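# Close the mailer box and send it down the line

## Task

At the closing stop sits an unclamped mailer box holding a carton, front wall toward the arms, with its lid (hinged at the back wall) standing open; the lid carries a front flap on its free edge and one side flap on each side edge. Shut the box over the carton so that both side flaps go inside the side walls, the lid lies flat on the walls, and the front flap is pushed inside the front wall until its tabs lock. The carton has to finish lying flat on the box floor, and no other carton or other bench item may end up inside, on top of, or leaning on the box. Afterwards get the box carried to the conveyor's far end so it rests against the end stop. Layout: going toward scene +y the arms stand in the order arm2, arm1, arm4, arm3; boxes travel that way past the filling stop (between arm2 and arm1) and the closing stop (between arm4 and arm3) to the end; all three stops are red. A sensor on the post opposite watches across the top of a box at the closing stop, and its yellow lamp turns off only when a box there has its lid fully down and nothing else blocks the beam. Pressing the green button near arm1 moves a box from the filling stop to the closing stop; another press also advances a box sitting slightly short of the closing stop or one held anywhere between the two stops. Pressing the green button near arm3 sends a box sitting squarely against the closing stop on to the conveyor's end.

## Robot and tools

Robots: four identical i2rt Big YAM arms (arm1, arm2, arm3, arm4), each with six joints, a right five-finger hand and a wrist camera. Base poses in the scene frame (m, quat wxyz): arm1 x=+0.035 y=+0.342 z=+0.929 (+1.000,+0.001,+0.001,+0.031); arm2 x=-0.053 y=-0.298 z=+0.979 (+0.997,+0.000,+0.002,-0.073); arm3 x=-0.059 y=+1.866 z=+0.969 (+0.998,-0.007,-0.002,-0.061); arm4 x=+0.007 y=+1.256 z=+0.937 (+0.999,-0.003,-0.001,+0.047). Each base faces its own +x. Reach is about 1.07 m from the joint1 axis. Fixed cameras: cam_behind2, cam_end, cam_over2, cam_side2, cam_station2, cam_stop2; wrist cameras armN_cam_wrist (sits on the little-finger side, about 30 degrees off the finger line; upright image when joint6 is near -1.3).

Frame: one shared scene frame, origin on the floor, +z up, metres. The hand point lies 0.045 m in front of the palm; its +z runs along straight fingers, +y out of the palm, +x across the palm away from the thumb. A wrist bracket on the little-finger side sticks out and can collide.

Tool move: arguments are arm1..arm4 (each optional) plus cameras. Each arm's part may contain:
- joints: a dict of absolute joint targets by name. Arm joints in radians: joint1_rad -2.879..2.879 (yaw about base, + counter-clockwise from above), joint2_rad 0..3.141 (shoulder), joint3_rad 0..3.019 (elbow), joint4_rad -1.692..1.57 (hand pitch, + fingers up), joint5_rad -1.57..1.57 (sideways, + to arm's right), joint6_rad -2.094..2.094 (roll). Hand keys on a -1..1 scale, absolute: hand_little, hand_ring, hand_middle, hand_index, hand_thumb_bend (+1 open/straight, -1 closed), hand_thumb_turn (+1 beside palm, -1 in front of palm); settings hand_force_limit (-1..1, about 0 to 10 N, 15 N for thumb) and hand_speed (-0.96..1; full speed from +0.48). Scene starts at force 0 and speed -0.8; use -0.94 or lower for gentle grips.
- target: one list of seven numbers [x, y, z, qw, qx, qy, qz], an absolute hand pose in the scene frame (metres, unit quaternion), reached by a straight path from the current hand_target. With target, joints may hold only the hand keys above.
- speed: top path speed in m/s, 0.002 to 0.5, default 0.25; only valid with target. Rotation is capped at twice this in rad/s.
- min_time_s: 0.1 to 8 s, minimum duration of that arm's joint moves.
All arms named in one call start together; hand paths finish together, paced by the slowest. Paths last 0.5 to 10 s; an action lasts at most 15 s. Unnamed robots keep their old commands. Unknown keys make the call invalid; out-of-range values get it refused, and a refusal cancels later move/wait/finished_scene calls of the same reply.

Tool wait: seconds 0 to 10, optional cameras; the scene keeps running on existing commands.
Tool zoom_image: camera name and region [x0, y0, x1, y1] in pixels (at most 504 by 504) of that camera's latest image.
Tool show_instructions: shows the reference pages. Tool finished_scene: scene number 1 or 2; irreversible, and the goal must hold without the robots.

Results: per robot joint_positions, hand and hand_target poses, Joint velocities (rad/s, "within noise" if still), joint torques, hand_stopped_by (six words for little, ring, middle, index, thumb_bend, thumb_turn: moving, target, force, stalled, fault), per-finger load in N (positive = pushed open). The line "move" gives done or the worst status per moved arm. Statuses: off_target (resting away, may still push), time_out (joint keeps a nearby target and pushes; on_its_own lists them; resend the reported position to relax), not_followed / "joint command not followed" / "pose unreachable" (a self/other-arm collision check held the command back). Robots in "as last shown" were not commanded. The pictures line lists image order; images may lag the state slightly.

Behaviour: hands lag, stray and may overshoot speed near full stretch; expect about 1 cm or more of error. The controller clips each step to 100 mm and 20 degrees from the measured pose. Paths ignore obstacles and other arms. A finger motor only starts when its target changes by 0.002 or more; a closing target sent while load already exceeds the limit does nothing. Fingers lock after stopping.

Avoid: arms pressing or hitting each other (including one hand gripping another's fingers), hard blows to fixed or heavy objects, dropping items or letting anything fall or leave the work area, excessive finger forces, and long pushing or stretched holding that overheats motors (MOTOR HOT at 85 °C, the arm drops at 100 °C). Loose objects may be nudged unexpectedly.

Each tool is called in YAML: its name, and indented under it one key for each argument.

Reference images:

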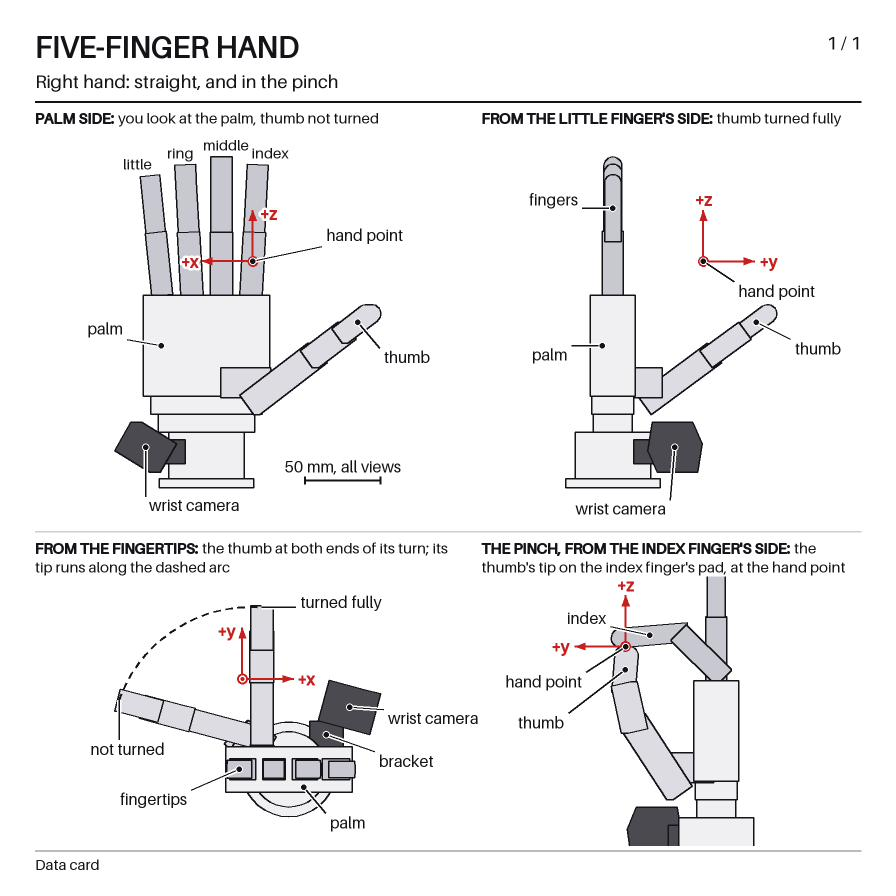

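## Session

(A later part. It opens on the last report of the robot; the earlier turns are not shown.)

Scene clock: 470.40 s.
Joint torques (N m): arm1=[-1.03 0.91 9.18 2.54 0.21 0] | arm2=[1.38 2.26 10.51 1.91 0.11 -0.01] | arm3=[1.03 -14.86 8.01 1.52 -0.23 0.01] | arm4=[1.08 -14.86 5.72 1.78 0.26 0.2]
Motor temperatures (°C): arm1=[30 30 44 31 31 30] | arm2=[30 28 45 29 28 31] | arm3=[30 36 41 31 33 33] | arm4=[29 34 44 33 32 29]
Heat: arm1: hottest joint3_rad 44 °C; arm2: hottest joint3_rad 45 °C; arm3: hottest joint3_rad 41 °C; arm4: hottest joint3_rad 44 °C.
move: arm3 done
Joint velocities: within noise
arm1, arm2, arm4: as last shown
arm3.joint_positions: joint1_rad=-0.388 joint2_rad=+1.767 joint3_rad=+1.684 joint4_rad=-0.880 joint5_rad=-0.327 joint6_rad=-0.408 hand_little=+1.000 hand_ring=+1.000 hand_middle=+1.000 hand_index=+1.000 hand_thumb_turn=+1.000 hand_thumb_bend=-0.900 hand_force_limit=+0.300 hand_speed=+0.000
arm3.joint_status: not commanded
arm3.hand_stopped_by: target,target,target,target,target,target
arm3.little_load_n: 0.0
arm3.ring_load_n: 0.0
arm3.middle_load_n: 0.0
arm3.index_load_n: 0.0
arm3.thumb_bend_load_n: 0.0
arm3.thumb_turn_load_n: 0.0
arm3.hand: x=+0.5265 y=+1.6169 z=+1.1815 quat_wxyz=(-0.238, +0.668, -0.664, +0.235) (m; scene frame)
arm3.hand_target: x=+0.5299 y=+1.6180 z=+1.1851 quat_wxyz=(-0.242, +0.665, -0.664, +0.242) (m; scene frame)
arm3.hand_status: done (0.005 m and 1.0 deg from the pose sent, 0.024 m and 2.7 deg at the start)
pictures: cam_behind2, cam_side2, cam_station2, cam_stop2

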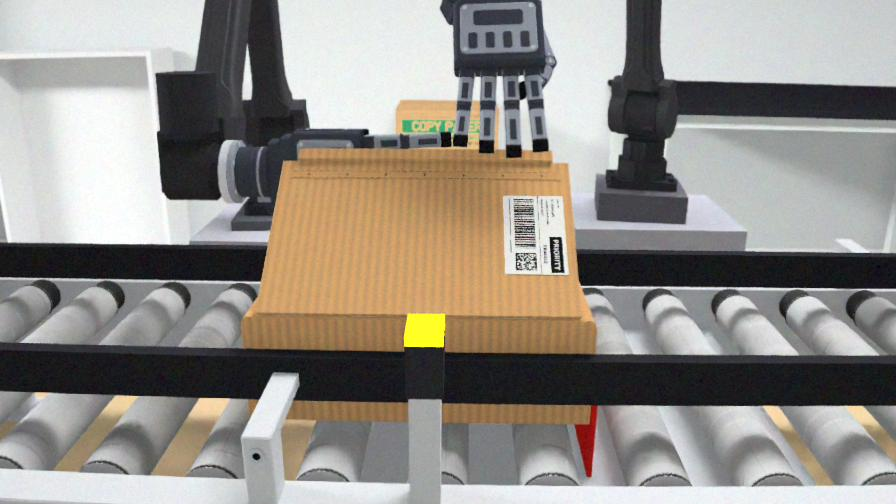

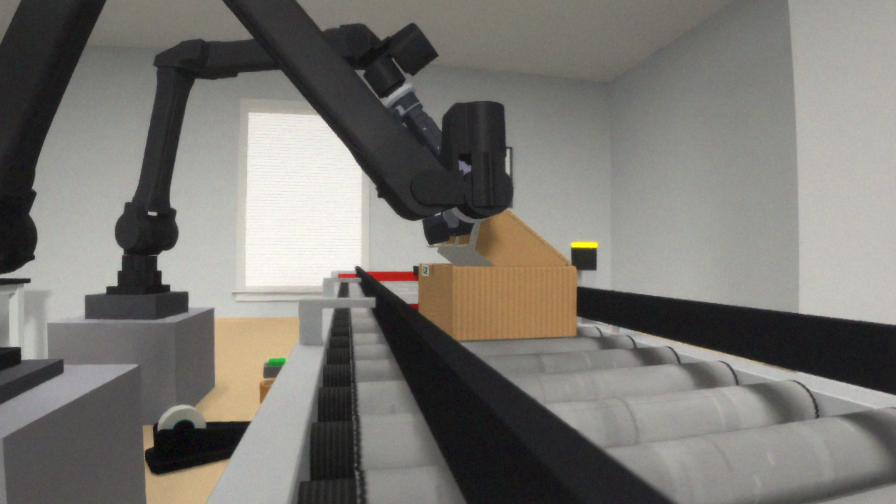

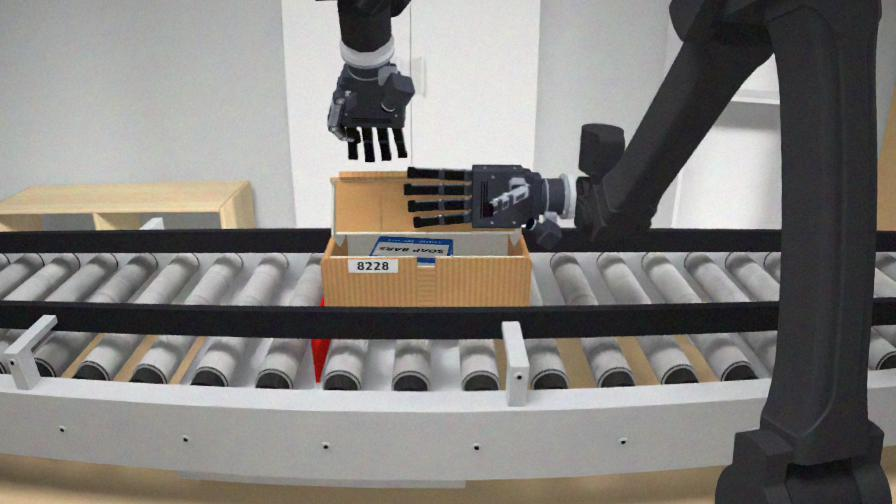

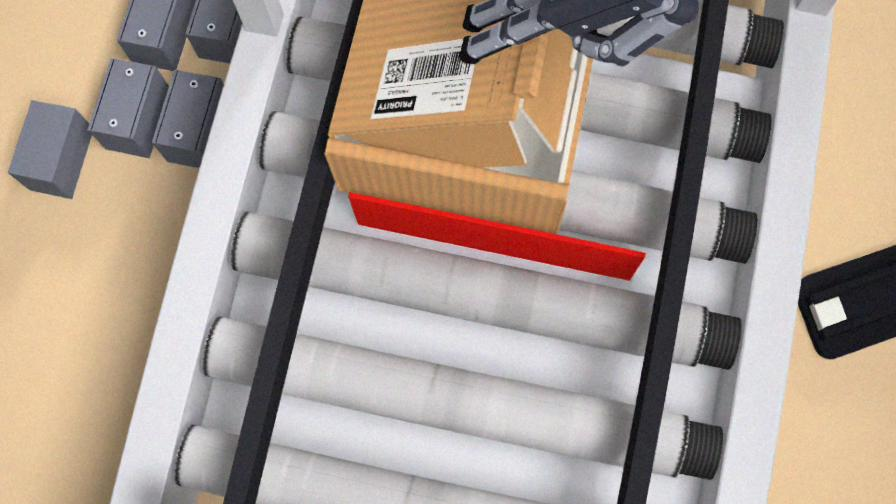

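move:
  arm3: {"target": [0.517, 1.618, 1.158, -0.2419, 0.6643, -0.6643, 0.2418], "speed": 0.08}

move:
  arm3: {"target": [0.500, 1.618, 1.138, -0.2419, 0.6643, -0.6643, 0.2418], "speed": 0.06}
  cameras: ["cam_side2","cam_station2","cam_stop2","cam_behind2"]

zoom_image:
  camera: "cam_stop2"
  region: [320, 0, 680, 250]

zoom_image:
  camera: "cam_side2"
  region: [330, 160, 590, 320]

zoom_image:
  camera: "cam_station2"
  region: [300, 150, 560, 320]

Scene clock: 471.77 s.
Joint torques (N m): arm1=[-1.03 0.85 9.18 2.55 0.21 0] | arm2=[1.49 2.55 10.5 1.96 0.13 -0.01] | arm3=[0.09 -15.62 7.46 1.26 -0.28 -0.09] | arm4=[1.67 -15.38 5.67 1.95 0.25 0.17]
Motor temperatures (°C): arm1=[30 30 44 31 31 30] | arm2=[30 28 45 29 28 31] | arm3=[30 36 41 31 33 33] | arm4=[29 34 44 33 32 29]
Heat: arm1: hottest joint3_rad 44 °C; arm2: hottest joint3_rad 45 °C; arm3: hottest joint3_rad 41 °C; arm4: hottest joint3_rad 44 °C.
move: arm3 done
Joint velocities: within noise
arm1, arm2, arm4: as last shown
arm1.thumb_turn_load_n: -0.5
arm3.joint_positions: joint1_rad=-0.388 joint2_rad=+1.760 joint3_rad=+1.588 joint4_rad=-0.800 joint5_rad=-0.331 joint6_rad=-0.408 hand_little=+1.000 hand_ring=+1.000 hand_middle=+1.000 hand_index=+1.000 hand_thumb_turn=+1.000 hand_thumb_bend=-0.900 hand_force_limit=+0.300 hand_speed=+0.000
arm3.joint_status: not commanded
arm3.hand_stopped_by: target,target,target,target,target,target
arm3.little_load_n: 0.0
arm3.ring_load_n: 0.0
arm3.middle_load_n: 0.0
arm3.index_load_n: 0.0
arm3.thumb_bend_load_n: 0.0
arm3.thumb_turn_load_n: 0.0
arm3.hand: x=+0.5192 y=+1.6216 z=+1.1487 quat_wxyz=(-0.239, +0.669, -0.665, +0.231) (m; scene frame)
arm3.hand_target: x=+0.5170 y=+1.6180 z=+1.1579 quat_wxyz=(-0.242, +0.665, -0.664, +0.242) (m; scene frame)
arm3.hand_status: done (0.010 m and 1.4 deg from the pose sent, 0.025 m and 1.0 deg at the start)
arm4.thumb_turn_load_n: -0.5
arm4.hand_target: x=+0.4740 y=+1.4869 z=+1.1580 quat_wxyz=(-0.499, +0.501, -0.501, -0.499) (m; scene frame)
pictures: none

Scene clock: 472.80 s.
Joint torques (N m): arm1=[-0.97 0.85 9.2 2.55 0.21 0] | arm2=[1.49 2.2 10.52 1.95 0.12 -0.01] | arm3=[-0.26 -14.39 6.74 0.75 -0.16 -0.23] | arm4=[1.61 -14.74 5.9 1.98 0.2 0.21]
Motor temperatures (°C): arm1=[30 30 44 31 31 30] | arm2=[30 28 45 29 28 31] | arm3=[30 36 41 31 33 33] | arm4=[29 34 43 33 32 29]
Heat: arm1: hottest joint3_rad 44 °C; arm2: hottest joint3_rad 45 °C; arm3: hottest joint3_rad 41 °C; arm4: hottest joint3_rad 43 °C.
move: arm3 off_target
Joint velocities: within noise
arm1, arm2, arm4: as last shown
arm1.thumb_turn_load_n: 0.0
arm3.joint_positions: joint1_rad=-0.396 joint2_rad=+1.720 joint3_rad=+1.509 joint4_rad=-0.726 joint5_rad=-0.343 joint6_rad=-0.408 hand_little=+1.000 hand_ring=+1.000 hand_middle=+1.000 hand_index=+1.000 hand_thumb_turn=+1.000 hand_thumb_bend=-0.900 hand_force_limit=+0.300 hand_speed=+0.000
arm3.joint_status: not commanded
arm3.hand_stopped_by: target,target,target,target,target,target
arm3.little_load_n: 0.0
arm3.ring_load_n: 0.5
arm3.middle_load_n: 0.5
arm3.index_load_n: 0.0
arm3.thumb_bend_load_n: 0.0
arm3.thumb_turn_load_n: 0.0
arm3.hand: x=+0.5100 y=+1.6232 z=+1.1427 quat_wxyz=(-0.247, +0.665, -0.660, +0.245) (m; scene frame)
arm3.hand_target: x=+0.5001 y=+1.6181 z=+1.1380 quat_wxyz=(-0.242, +0.664, -0.664, +0.242) (m; scene frame)
arm3.hand_status: off_target (0.012 m and 0.9 deg from the pose sent, 0.022 m and 1.4 deg at the start)
arm4.joint_positions: joint1_rad=-0.030 joint2_rad=+1.872 joint3_rad=+1.035 joint4_rad=+0.881 joint5_rad=-1.508 joint6_rad=+1.620 hand_little=+1.000 hand_ring=+1.000 hand_middle=+1.000 hand_index=+1.000 hand_thumb_turn=-1.000 hand_thumb_bend=+1.000 hand_force_limit=+0.300 hand_speed=+0.000
arm4.little_load_n: -0.5
arm4.thumb_turn_load_n: 0.0
arm4.hand: x=+0.4743 y=+1.4843 z=+1.1594 quat_wxyz=(-0.498, +0.500, -0.501, -0.500) (m; scene frame)
arm4.hand_target: x=+0.4740 y=+1.4870 z=+1.1580 quat_wxyz=(-0.499, +0.501, -0.501, -0.500) (m; scene frame)
pictures: cam_behind2, cam_side2, cam_station2, cam_stop2

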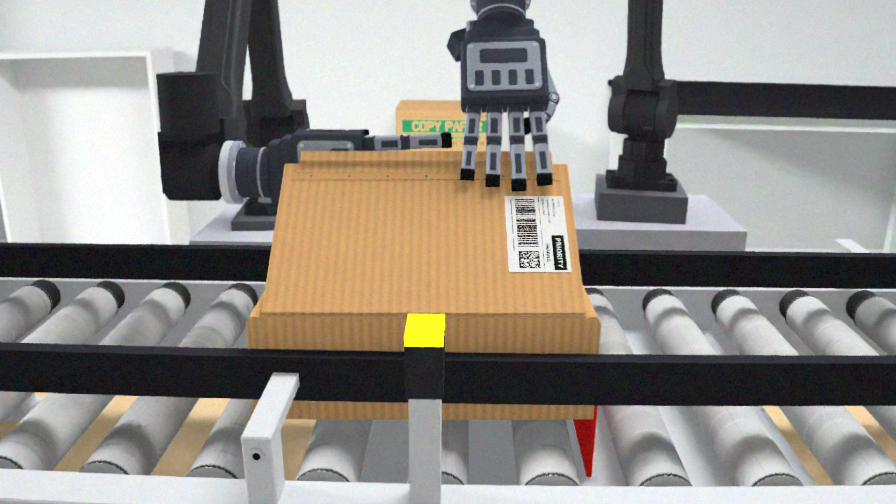

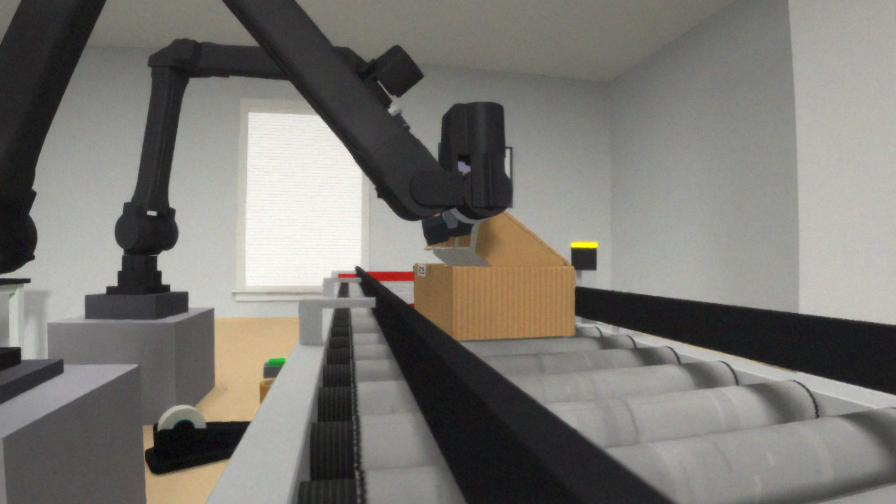

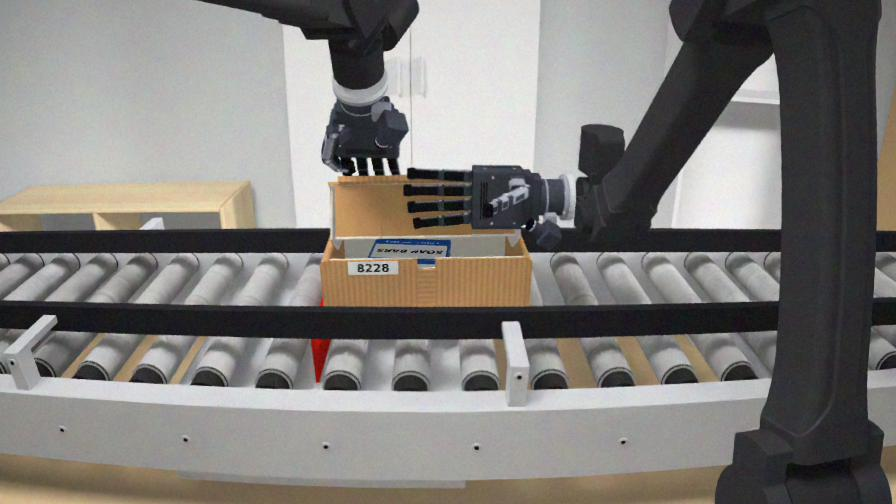

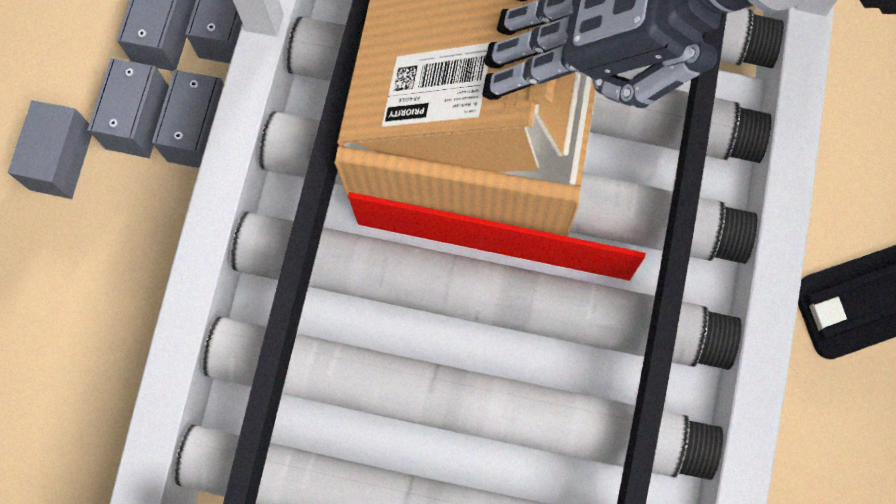

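Scaled by 1.400 from the camera's 896x504 image, which has a finer 1280x720 frame.

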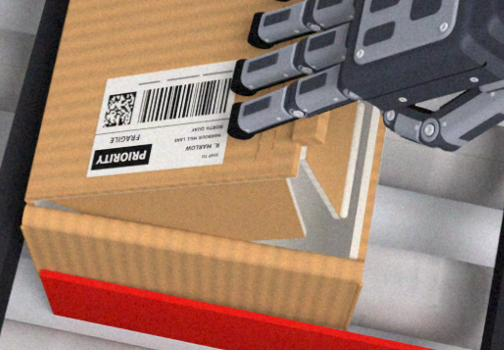

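Scaled by 1.938 from the camera's 896x504 image, which has a finer 1280x720 frame.

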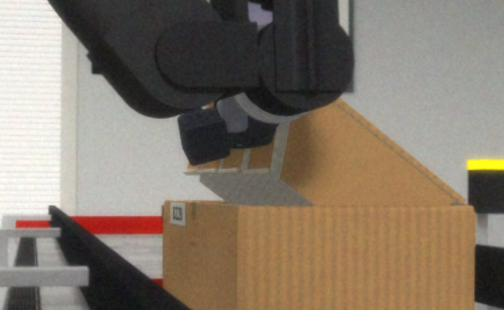

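Scaled by 1.938 from the camera's 896x504 image, which has a finer 1280x720 frame.

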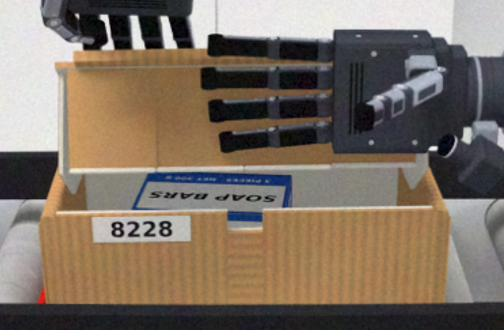

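move:
  arm3: {"target": [0.512, 1.618, 1.112, -0.2419, 0.6643, -0.6643, 0.2418], "speed": 0.06}
  cameras: ["cam_side2","cam_station2","cam_stop2","cam_behind2"]

zoom_image:
  camera: "cam_stop2"
  region: [320, 0, 680, 250]

zoom_image:
  camera: "cam_side2"
  region: [330, 160, 590, 320]

zoom_image:
  camera: "cam_station2"
  region: [300, 150, 560, 320]

Scene clock: 474.37 s.
Joint torques (N m): arm1=[-1.03 0.85 9.2 2.52 0.21 0] | arm2=[1.61 2.08 10.48 1.95 0.12 -0.02] | arm3=[0.44 -11.93 6.76 1.13 0.09 -0.12] | arm4=[1.08 -15.33 5.78 2 0.23 0.17]
Motor temperatures (°C): arm1=[30 30 44 31 31 30] | arm2=[30 28 45 29 28 31] | arm3=[30 36 41 31 33 33] | arm4=[29 34 43 33 32 29]
Heat: arm1: hottest joint3_rad 44 °C; arm2: hottest joint3_rad 45 °C; arm3: hottest joint3_rad 41 °C; arm4: hottest joint3_rad 43 °C.
move: arm3 off_target
Joint velocities: within noise
arm1, arm2, arm4: as last shown
arm3.joint_positions: joint1_rad=-0.396 joint2_rad=+1.727 joint3_rad=+1.492 joint4_rad=-0.676 joint5_rad=-0.343 joint6_rad=-0.408 hand_little=+1.000 hand_ring=+1.000 hand_middle=+1.000 hand_index=+1.000 hand_thumb_turn=+1.000 hand_thumb_bend=-0.900 hand_force_limit=+0.300 hand_speed=+0.000
arm3.joint_status: not commanded
arm3.hand_stopped_by: target,target,target,target,target,target
arm3.little_load_n: 0.0
arm3.ring_load_n: 0.0
arm3.middle_load_n: 0.5
arm3.index_load_n: 0.0
arm3.thumb_bend_load_n: 0.5
arm3.thumb_turn_load_n: 0.0
arm3.hand: x=+0.5161 y=+1.6196 z=+1.1356 quat_wxyz=(-0.251, +0.664, -0.656, +0.257) (m; scene frame)
arm3.hand_target: x=+0.5115 y=+1.6183 z=+1.1124 quat_wxyz=(-0.242, +0.665, -0.664, +0.242) (m; scene frame)
arm3.hand_status: off_target (0.024 m and 2.3 deg from the pose sent, 0.031 m and 0.9 deg at the start)
pictures: cam_behind2, cam_side2, cam_station2, cam_stop2

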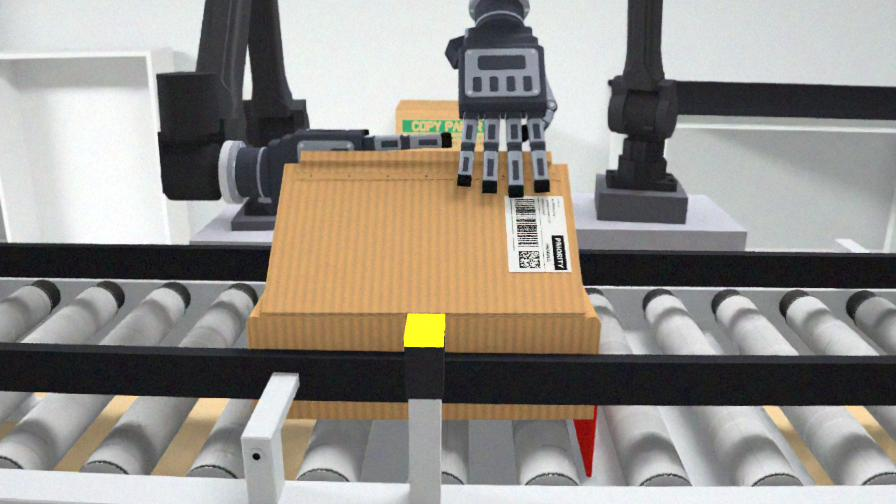

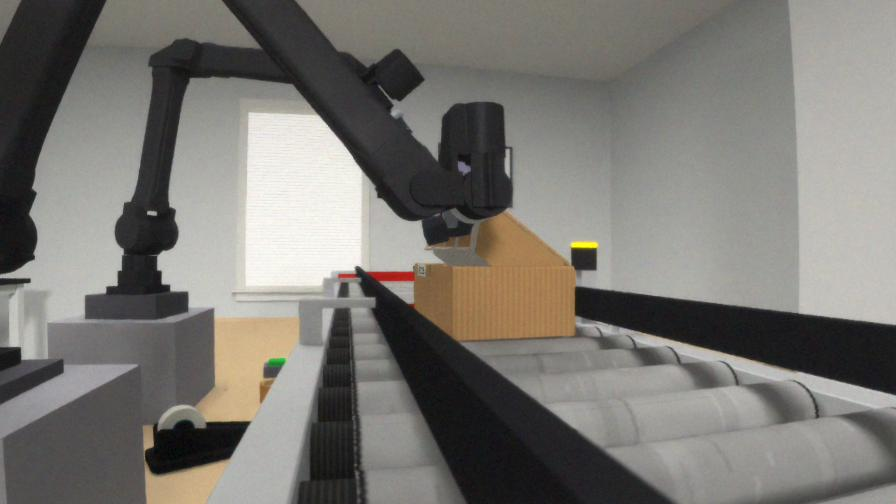

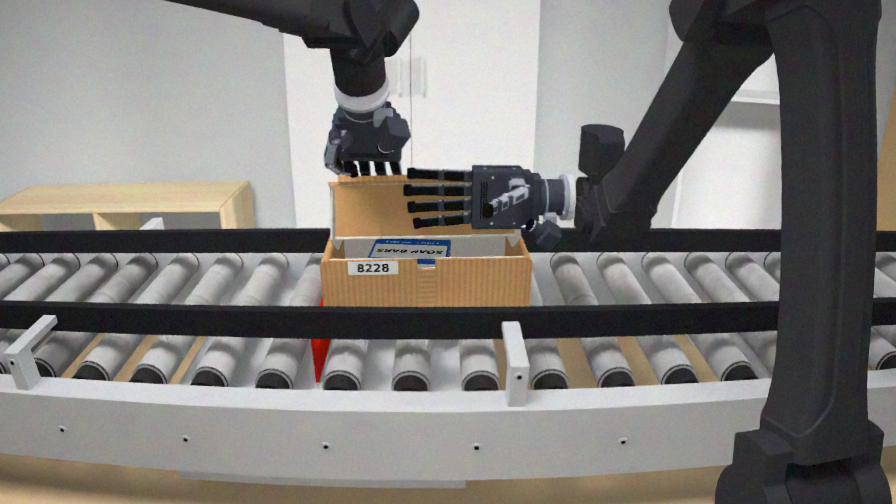

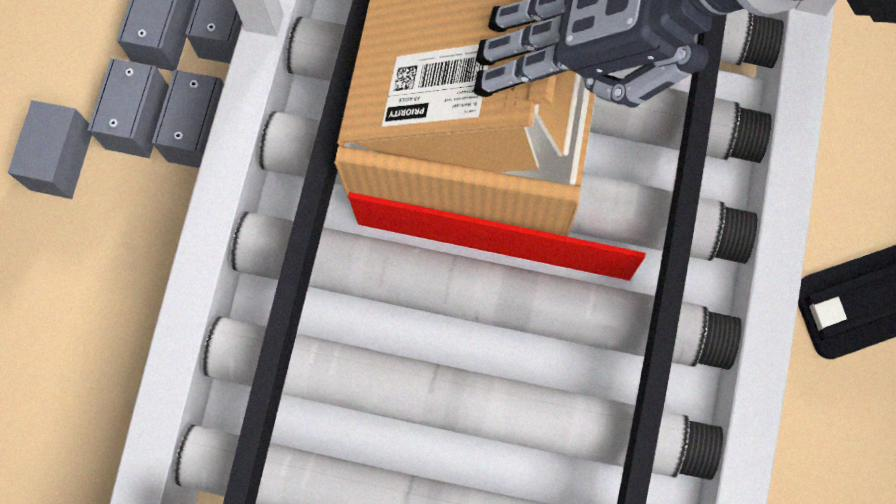

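Scaled by 1.400 from the camera's 896x504 image, which has a finer 1280x720 frame.

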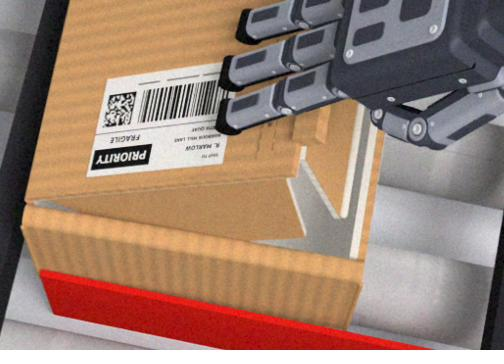

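Scaled by 1.938 from the camera's 896x504 image, which has a finer 1280x720 frame.

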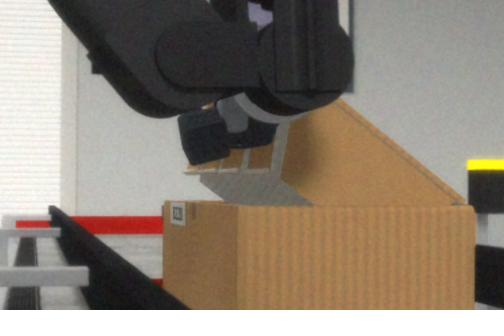

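Scaled by 1.938 from the camera's 896x504 image, which has a finer 1280x720 frame.

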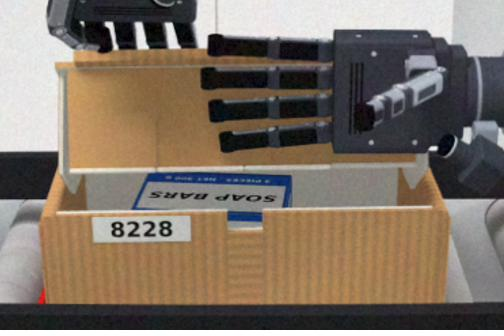

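move:
  arm4: {"target": [0.460, 1.487, 1.158, 0.5, -0.5, 0.5, 0.5], "speed": 0.05}
  arm3: {"target": [0.514, 1.618, 1.102, -0.2419, 0.6643, -0.6643, 0.2418], "speed": 0.06}
  cameras: ["cam_side2","cam_station2","cam_stop2","cam_over2"]

zoom_image:
  camera: "cam_stop2"
  region: [320, 0, 680, 250]

zoom_image:
  camera: "cam_side2"
  region: [330, 160, 590, 320]

zoom_image:
  camera: "cam_station2"
  region: [300, 150, 560, 320]

Scene clock: 475.73 s.
Joint torques (N m): arm1=[-1.08 0.91 9.21 2.52 0.21 0.01] | arm2=[1.32 2.61 10.56 1.88 0.12 0] | arm3=[0.56 -12.4 6.84 1.21 0.04 -0.1] | arm4=[1.9 -16.56 5.61 1.74 0.23 0.16]
Motor temperatures (°C): arm1=[30 30 44 31 31 30] | arm2=[30 28 45 29 28 31] | arm3=[30 36 40 31 33 33] | arm4=[29 34 43 33 32 29]
Heat: arm1: hottest joint3_rad 44 °C; arm2: hottest joint3_rad 45 °C; arm3: hottest joint3_rad 40 °C; arm4: hottest joint3_rad 43 °C.
move: arm3 off_target; arm4 off_target
Joint velocities: within noise
arm1, arm2: as last shown
arm1.index_load_n: -0.5
arm2.index_load_n: -0.5
arm2.thumb_bend_load_n: -0.5
arm3.joint_positions: joint1_rad=-0.396 joint2_rad=+1.742 joint3_rad=+1.479 joint4_rad=-0.655 joint5_rad=-0.341 joint6_rad=-0.408 hand_little=+1.000 hand_ring=+1.000 hand_middle=+1.000 hand_index=+1.000 hand_thumb_turn=+1.000 hand_thumb_bend=-0.900 hand_force_limit=+0.300 hand_speed=+0.000
arm3.joint_status: not commanded
arm3.hand_stopped_by: target,target,target,target,target,target
arm3.little_load_n: 0.5
arm3.ring_load_n: 0.0
arm3.middle_load_n: 0.0
arm3.index_load_n: 0.0
arm3.thumb_bend_load_n: 0.0
arm3.thumb_turn_load_n: 0.0
arm3.hand: x=+0.5170 y=+1.6184 z=+1.1223 quat_wxyz=(-0.249, +0.664, -0.657, +0.254) (m; scene frame)
arm3.hand_target: x=+0.5136 y=+1.6182 z=+1.1024 quat_wxyz=(-0.242, +0.664, -0.664, +0.242) (m; scene frame)
arm3.hand_status: off_target (0.021 m and 1.8 deg from the pose sent, 0.034 m and 2.3 deg at the start)
arm4.joint_positions: joint1_rad=-0.029 joint2_rad=+1.872 joint3_rad=+0.993 joint4_rad=+0.898 joint5_rad=-1.506 joint6_rad=+1.620 hand_little=+1.000 hand_ring=+1.000 hand_middle=+1.000 hand_index=+1.000 hand_thumb_turn=-1.000 hand_thumb_bend=+1.000 hand_force_limit=+0.300 hand_speed=+0.000
arm4.joint_status: not commanded
arm4.hand_stopped_by: target,target,target,target,target,target
arm4.little_load_n: 0.0
arm4.ring_load_n: 0.0
arm4.middle_load_n: 0.0
arm4.index_load_n: 0.0
arm4.thumb_bend_load_n: 0.0
arm4.thumb_turn_load_n: 0.0
arm4.hand: x=+0.4634 y=+1.4841 z=+1.1484 quat_wxyz=(-0.492, +0.494, -0.508, -0.505) (m; scene frame)
arm4.hand_target: x=+0.4600 y=+1.4869 z=+1.1579 quat_wxyz=(-0.500, +0.501, -0.500, -0.499) (m; scene frame)
arm4.hand_status: off_target (0.011 m and 1.6 deg from the pose sent, 0.015 m and 0.2 deg at the start)
pictures: cam_over2, cam_side2, cam_station2, cam_stop2

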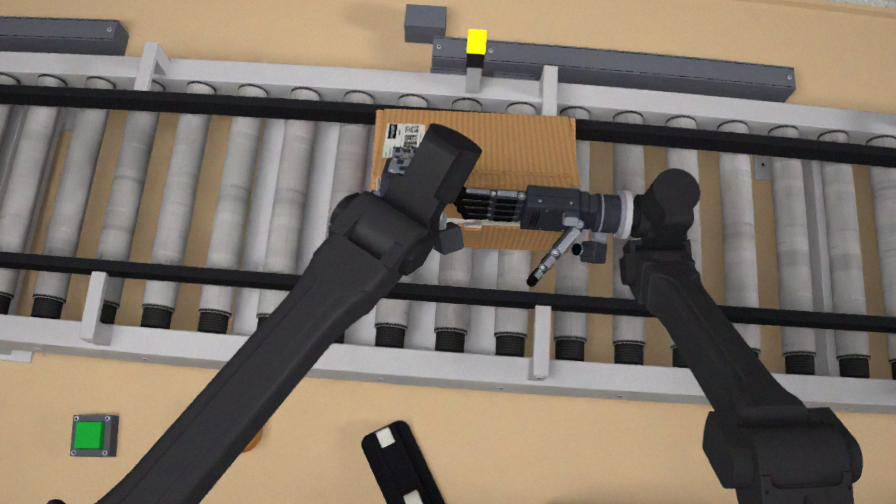

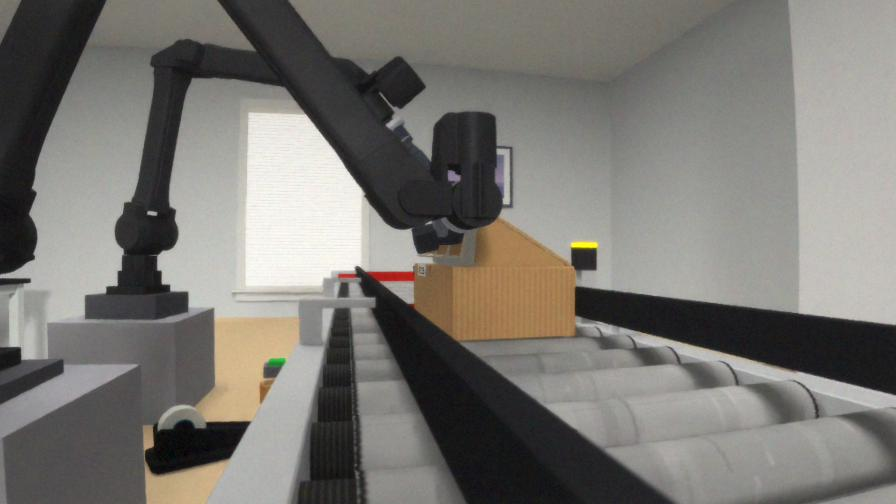

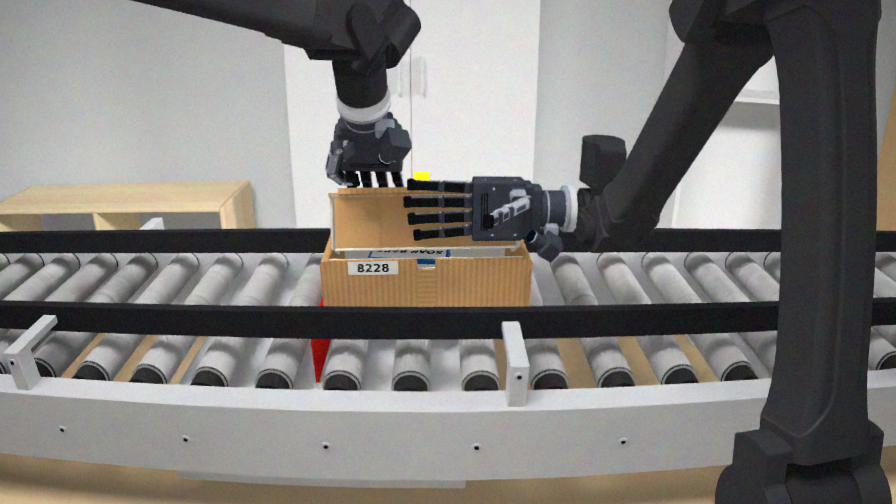

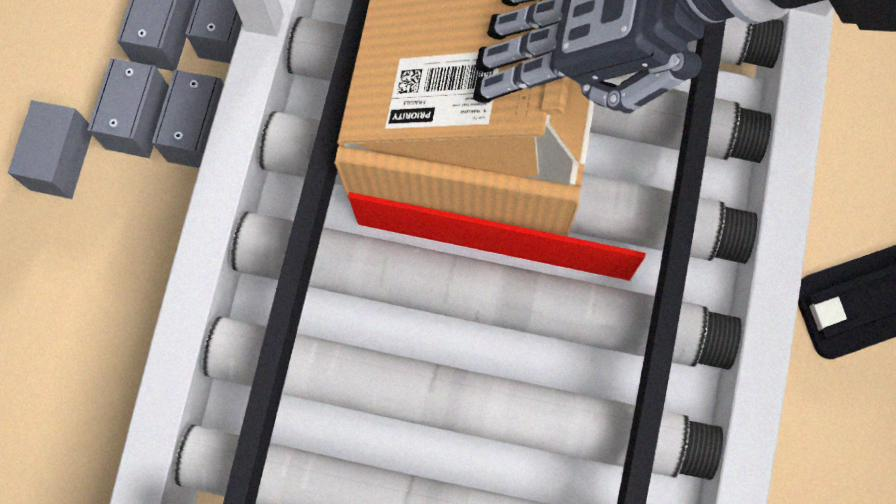

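Scaled by 1.400 from the camera's 896x504 image, which has a finer 1280x720 frame.

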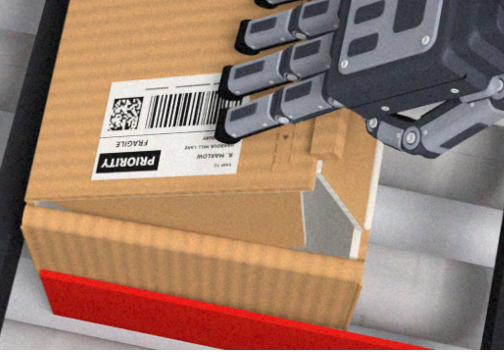

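Scaled by 1.938 from the camera's 896x504 image, which has a finer 1280x720 frame.

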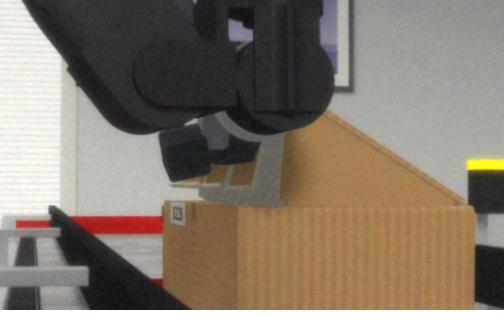

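Scaled by 1.938 from the camera's 896x504 image, which has a finer 1280x720 frame.

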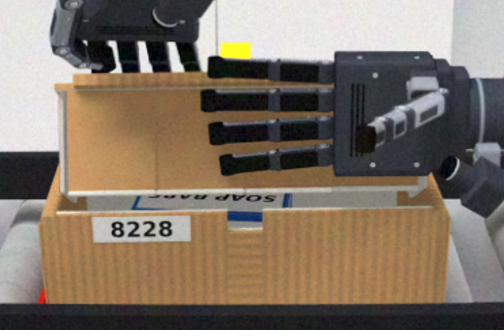

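move:
  arm4: {"target": [0.487, 1.487, 1.150, 0.5, -0.5, 0.5, 0.5], "speed": 0.05}
  cameras: ["cam_side2","cam_station2","cam_stop2","cam_over2"]

zoom_image:
  camera: "cam_stop2"
  region: [320, 0, 680, 250]

zoom_image:
  camera: "cam_side2"
  region: [330, 160, 590, 320]

zoom_image:
  camera: "cam_over2"
  region: [350, 80, 610, 280]

Scene clock: 477.23 s.
Joint torques (N m): arm1=[-1.03 0.85 9.2 2.55 0.21 0] | arm2=[1.44 2.32 10.55 1.98 0.12 0] | arm3=[0.85 -12.45 6.9 1.26 0.03 -0.11] | arm4=[1.96 -12.98 9.76 1.25 0.51 0.21]
Motor temperatures (°C): arm1=[30 30 44 31 31 30] | arm2=[30 28 45 29 28 31] | arm3=[30 36 40 31 33 33] | arm4=[29 34 43 33 32 29]
Heat: arm1: hottest joint3_rad 44 °C; arm2: hottest joint3_rad 45 °C; arm3: hottest joint3_rad 40 °C; arm4: hottest joint3_rad 43 °C.
move: arm4 off_target
Joint velocities: within noise
arm1, arm2, arm3: as last shown
arm1.index_load_n: 0.0
arm2.index_load_n: 0.0
arm2.thumb_bend_load_n: 0.0
arm3.joint_positions: joint1_rad=-0.396 joint2_rad=+1.742 joint3_rad=+1.479 joint4_rad=-0.654 joint5_rad=-0.341 joint6_rad=-0.408 hand_little=+1.000 hand_ring=+1.000 hand_middle=+1.000 hand_index=+1.000 hand_thumb_turn=+1.000 hand_thumb_bend=-0.900 hand_force_limit=+0.300 hand_speed=+0.000
arm3.little_load_n: 0.0
arm3.thumb_bend_load_n: 0.5
arm3.hand: x=+0.5170 y=+1.6183 z=+1.1224 quat_wxyz=(-0.249, +0.664, -0.657, +0.254) (m; scene frame)
arm4.joint_positions: joint1_rad=-0.029 joint2_rad=+1.884 joint3_rad=+1.008 joint4_rad=+0.900 joint5_rad=-1.517 joint6_rad=+1.620 hand_little=+1.000 hand_ring=+1.000 hand_middle=+1.000 hand_index=+1.000 hand_thumb_turn=-1.000 hand_thumb_bend=+1.000 hand_force_limit=+0.300 hand_speed=+0.000
arm4.joint_status: not commanded
arm4.hand_stopped_by: target,target,target,target,target,target
arm4.little_load_n: 0.0
arm4.ring_load_n: 0.0
arm4.middle_load_n: 0.0
arm4.index_load_n: 0.0
arm4.thumb_bend_load_n: 0.0
arm4.thumb_turn_load_n: 0.0
arm4.hand: x=+0.4658 y=+1.4837 z=+1.1471 quat_wxyz=(-0.490, +0.498, -0.504, -0.507) (m; scene frame)
arm4.hand_target: x=+0.4858 y=+1.4864 z=+1.1501 quat_wxyz=(-0.500, +0.500, -0.501, -0.499) (m; scene frame)
arm4.hand_status: off_target (0.022 m and 1.5 deg from the pose sent, 0.024 m and 1.6 deg at the start)
pictures: cam_over2, cam_side2, cam_station2, cam_stop2

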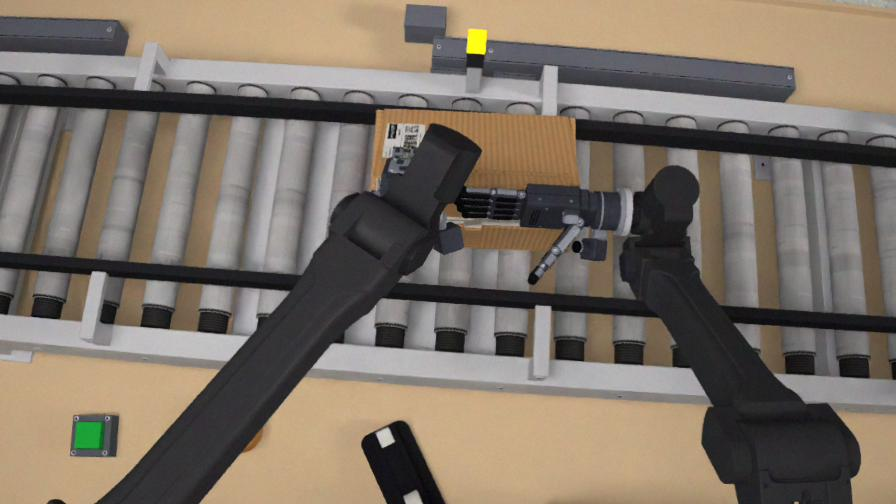

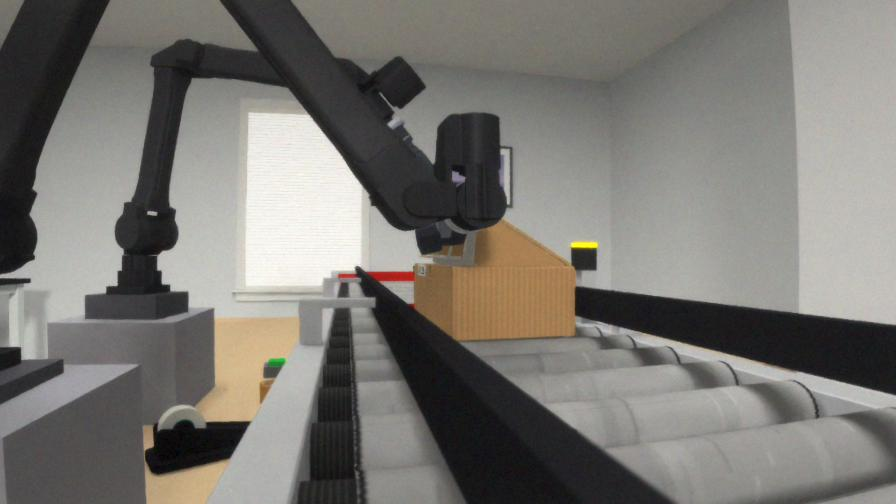

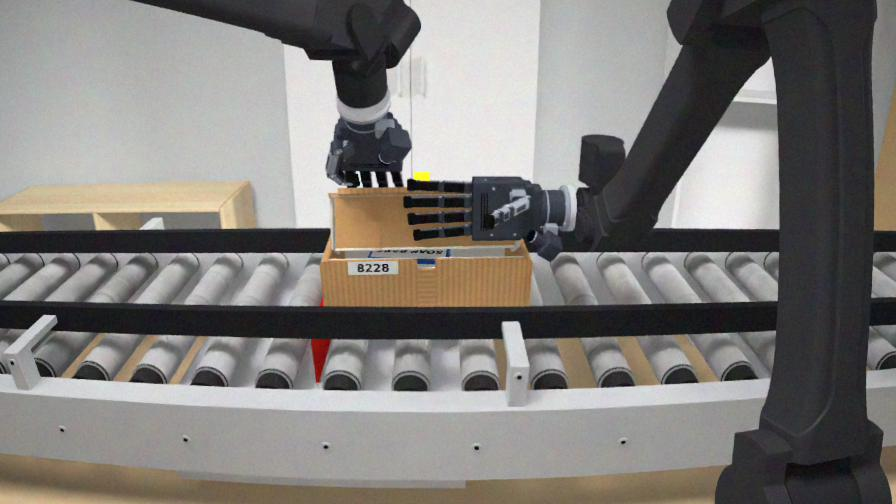

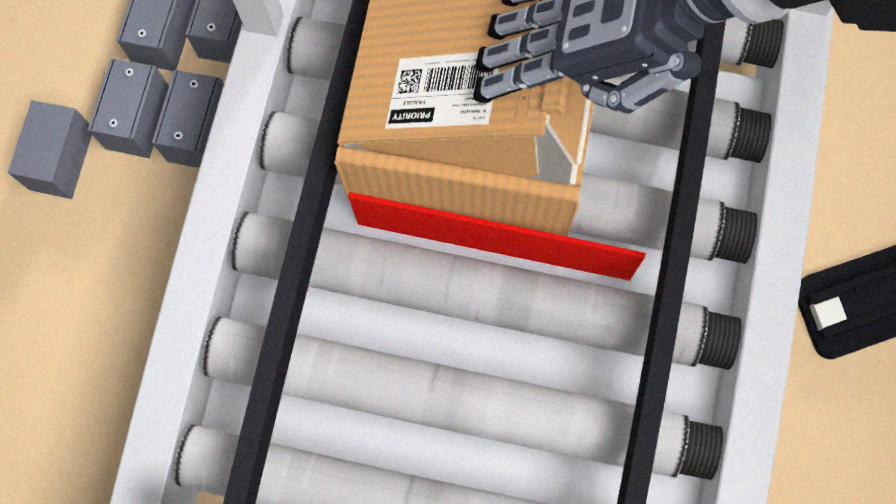

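Scaled by 1.400 from the camera's 896x504 image, which has a finer 1280x720 frame.

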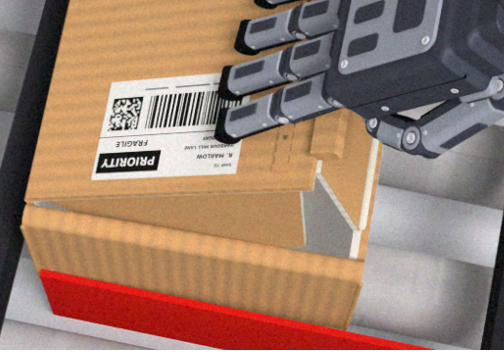

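Scaled by 1.938 from the camera's 896x504 image, which has a finer 1280x720 frame.

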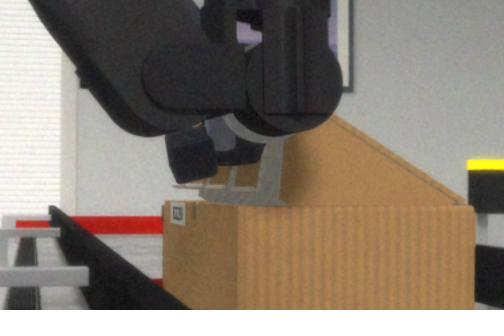

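Scaled by 1.938 from the camera's 896x504 image, which has a finer 1280x720 frame.

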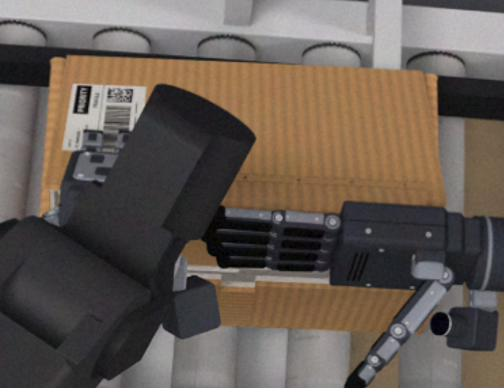

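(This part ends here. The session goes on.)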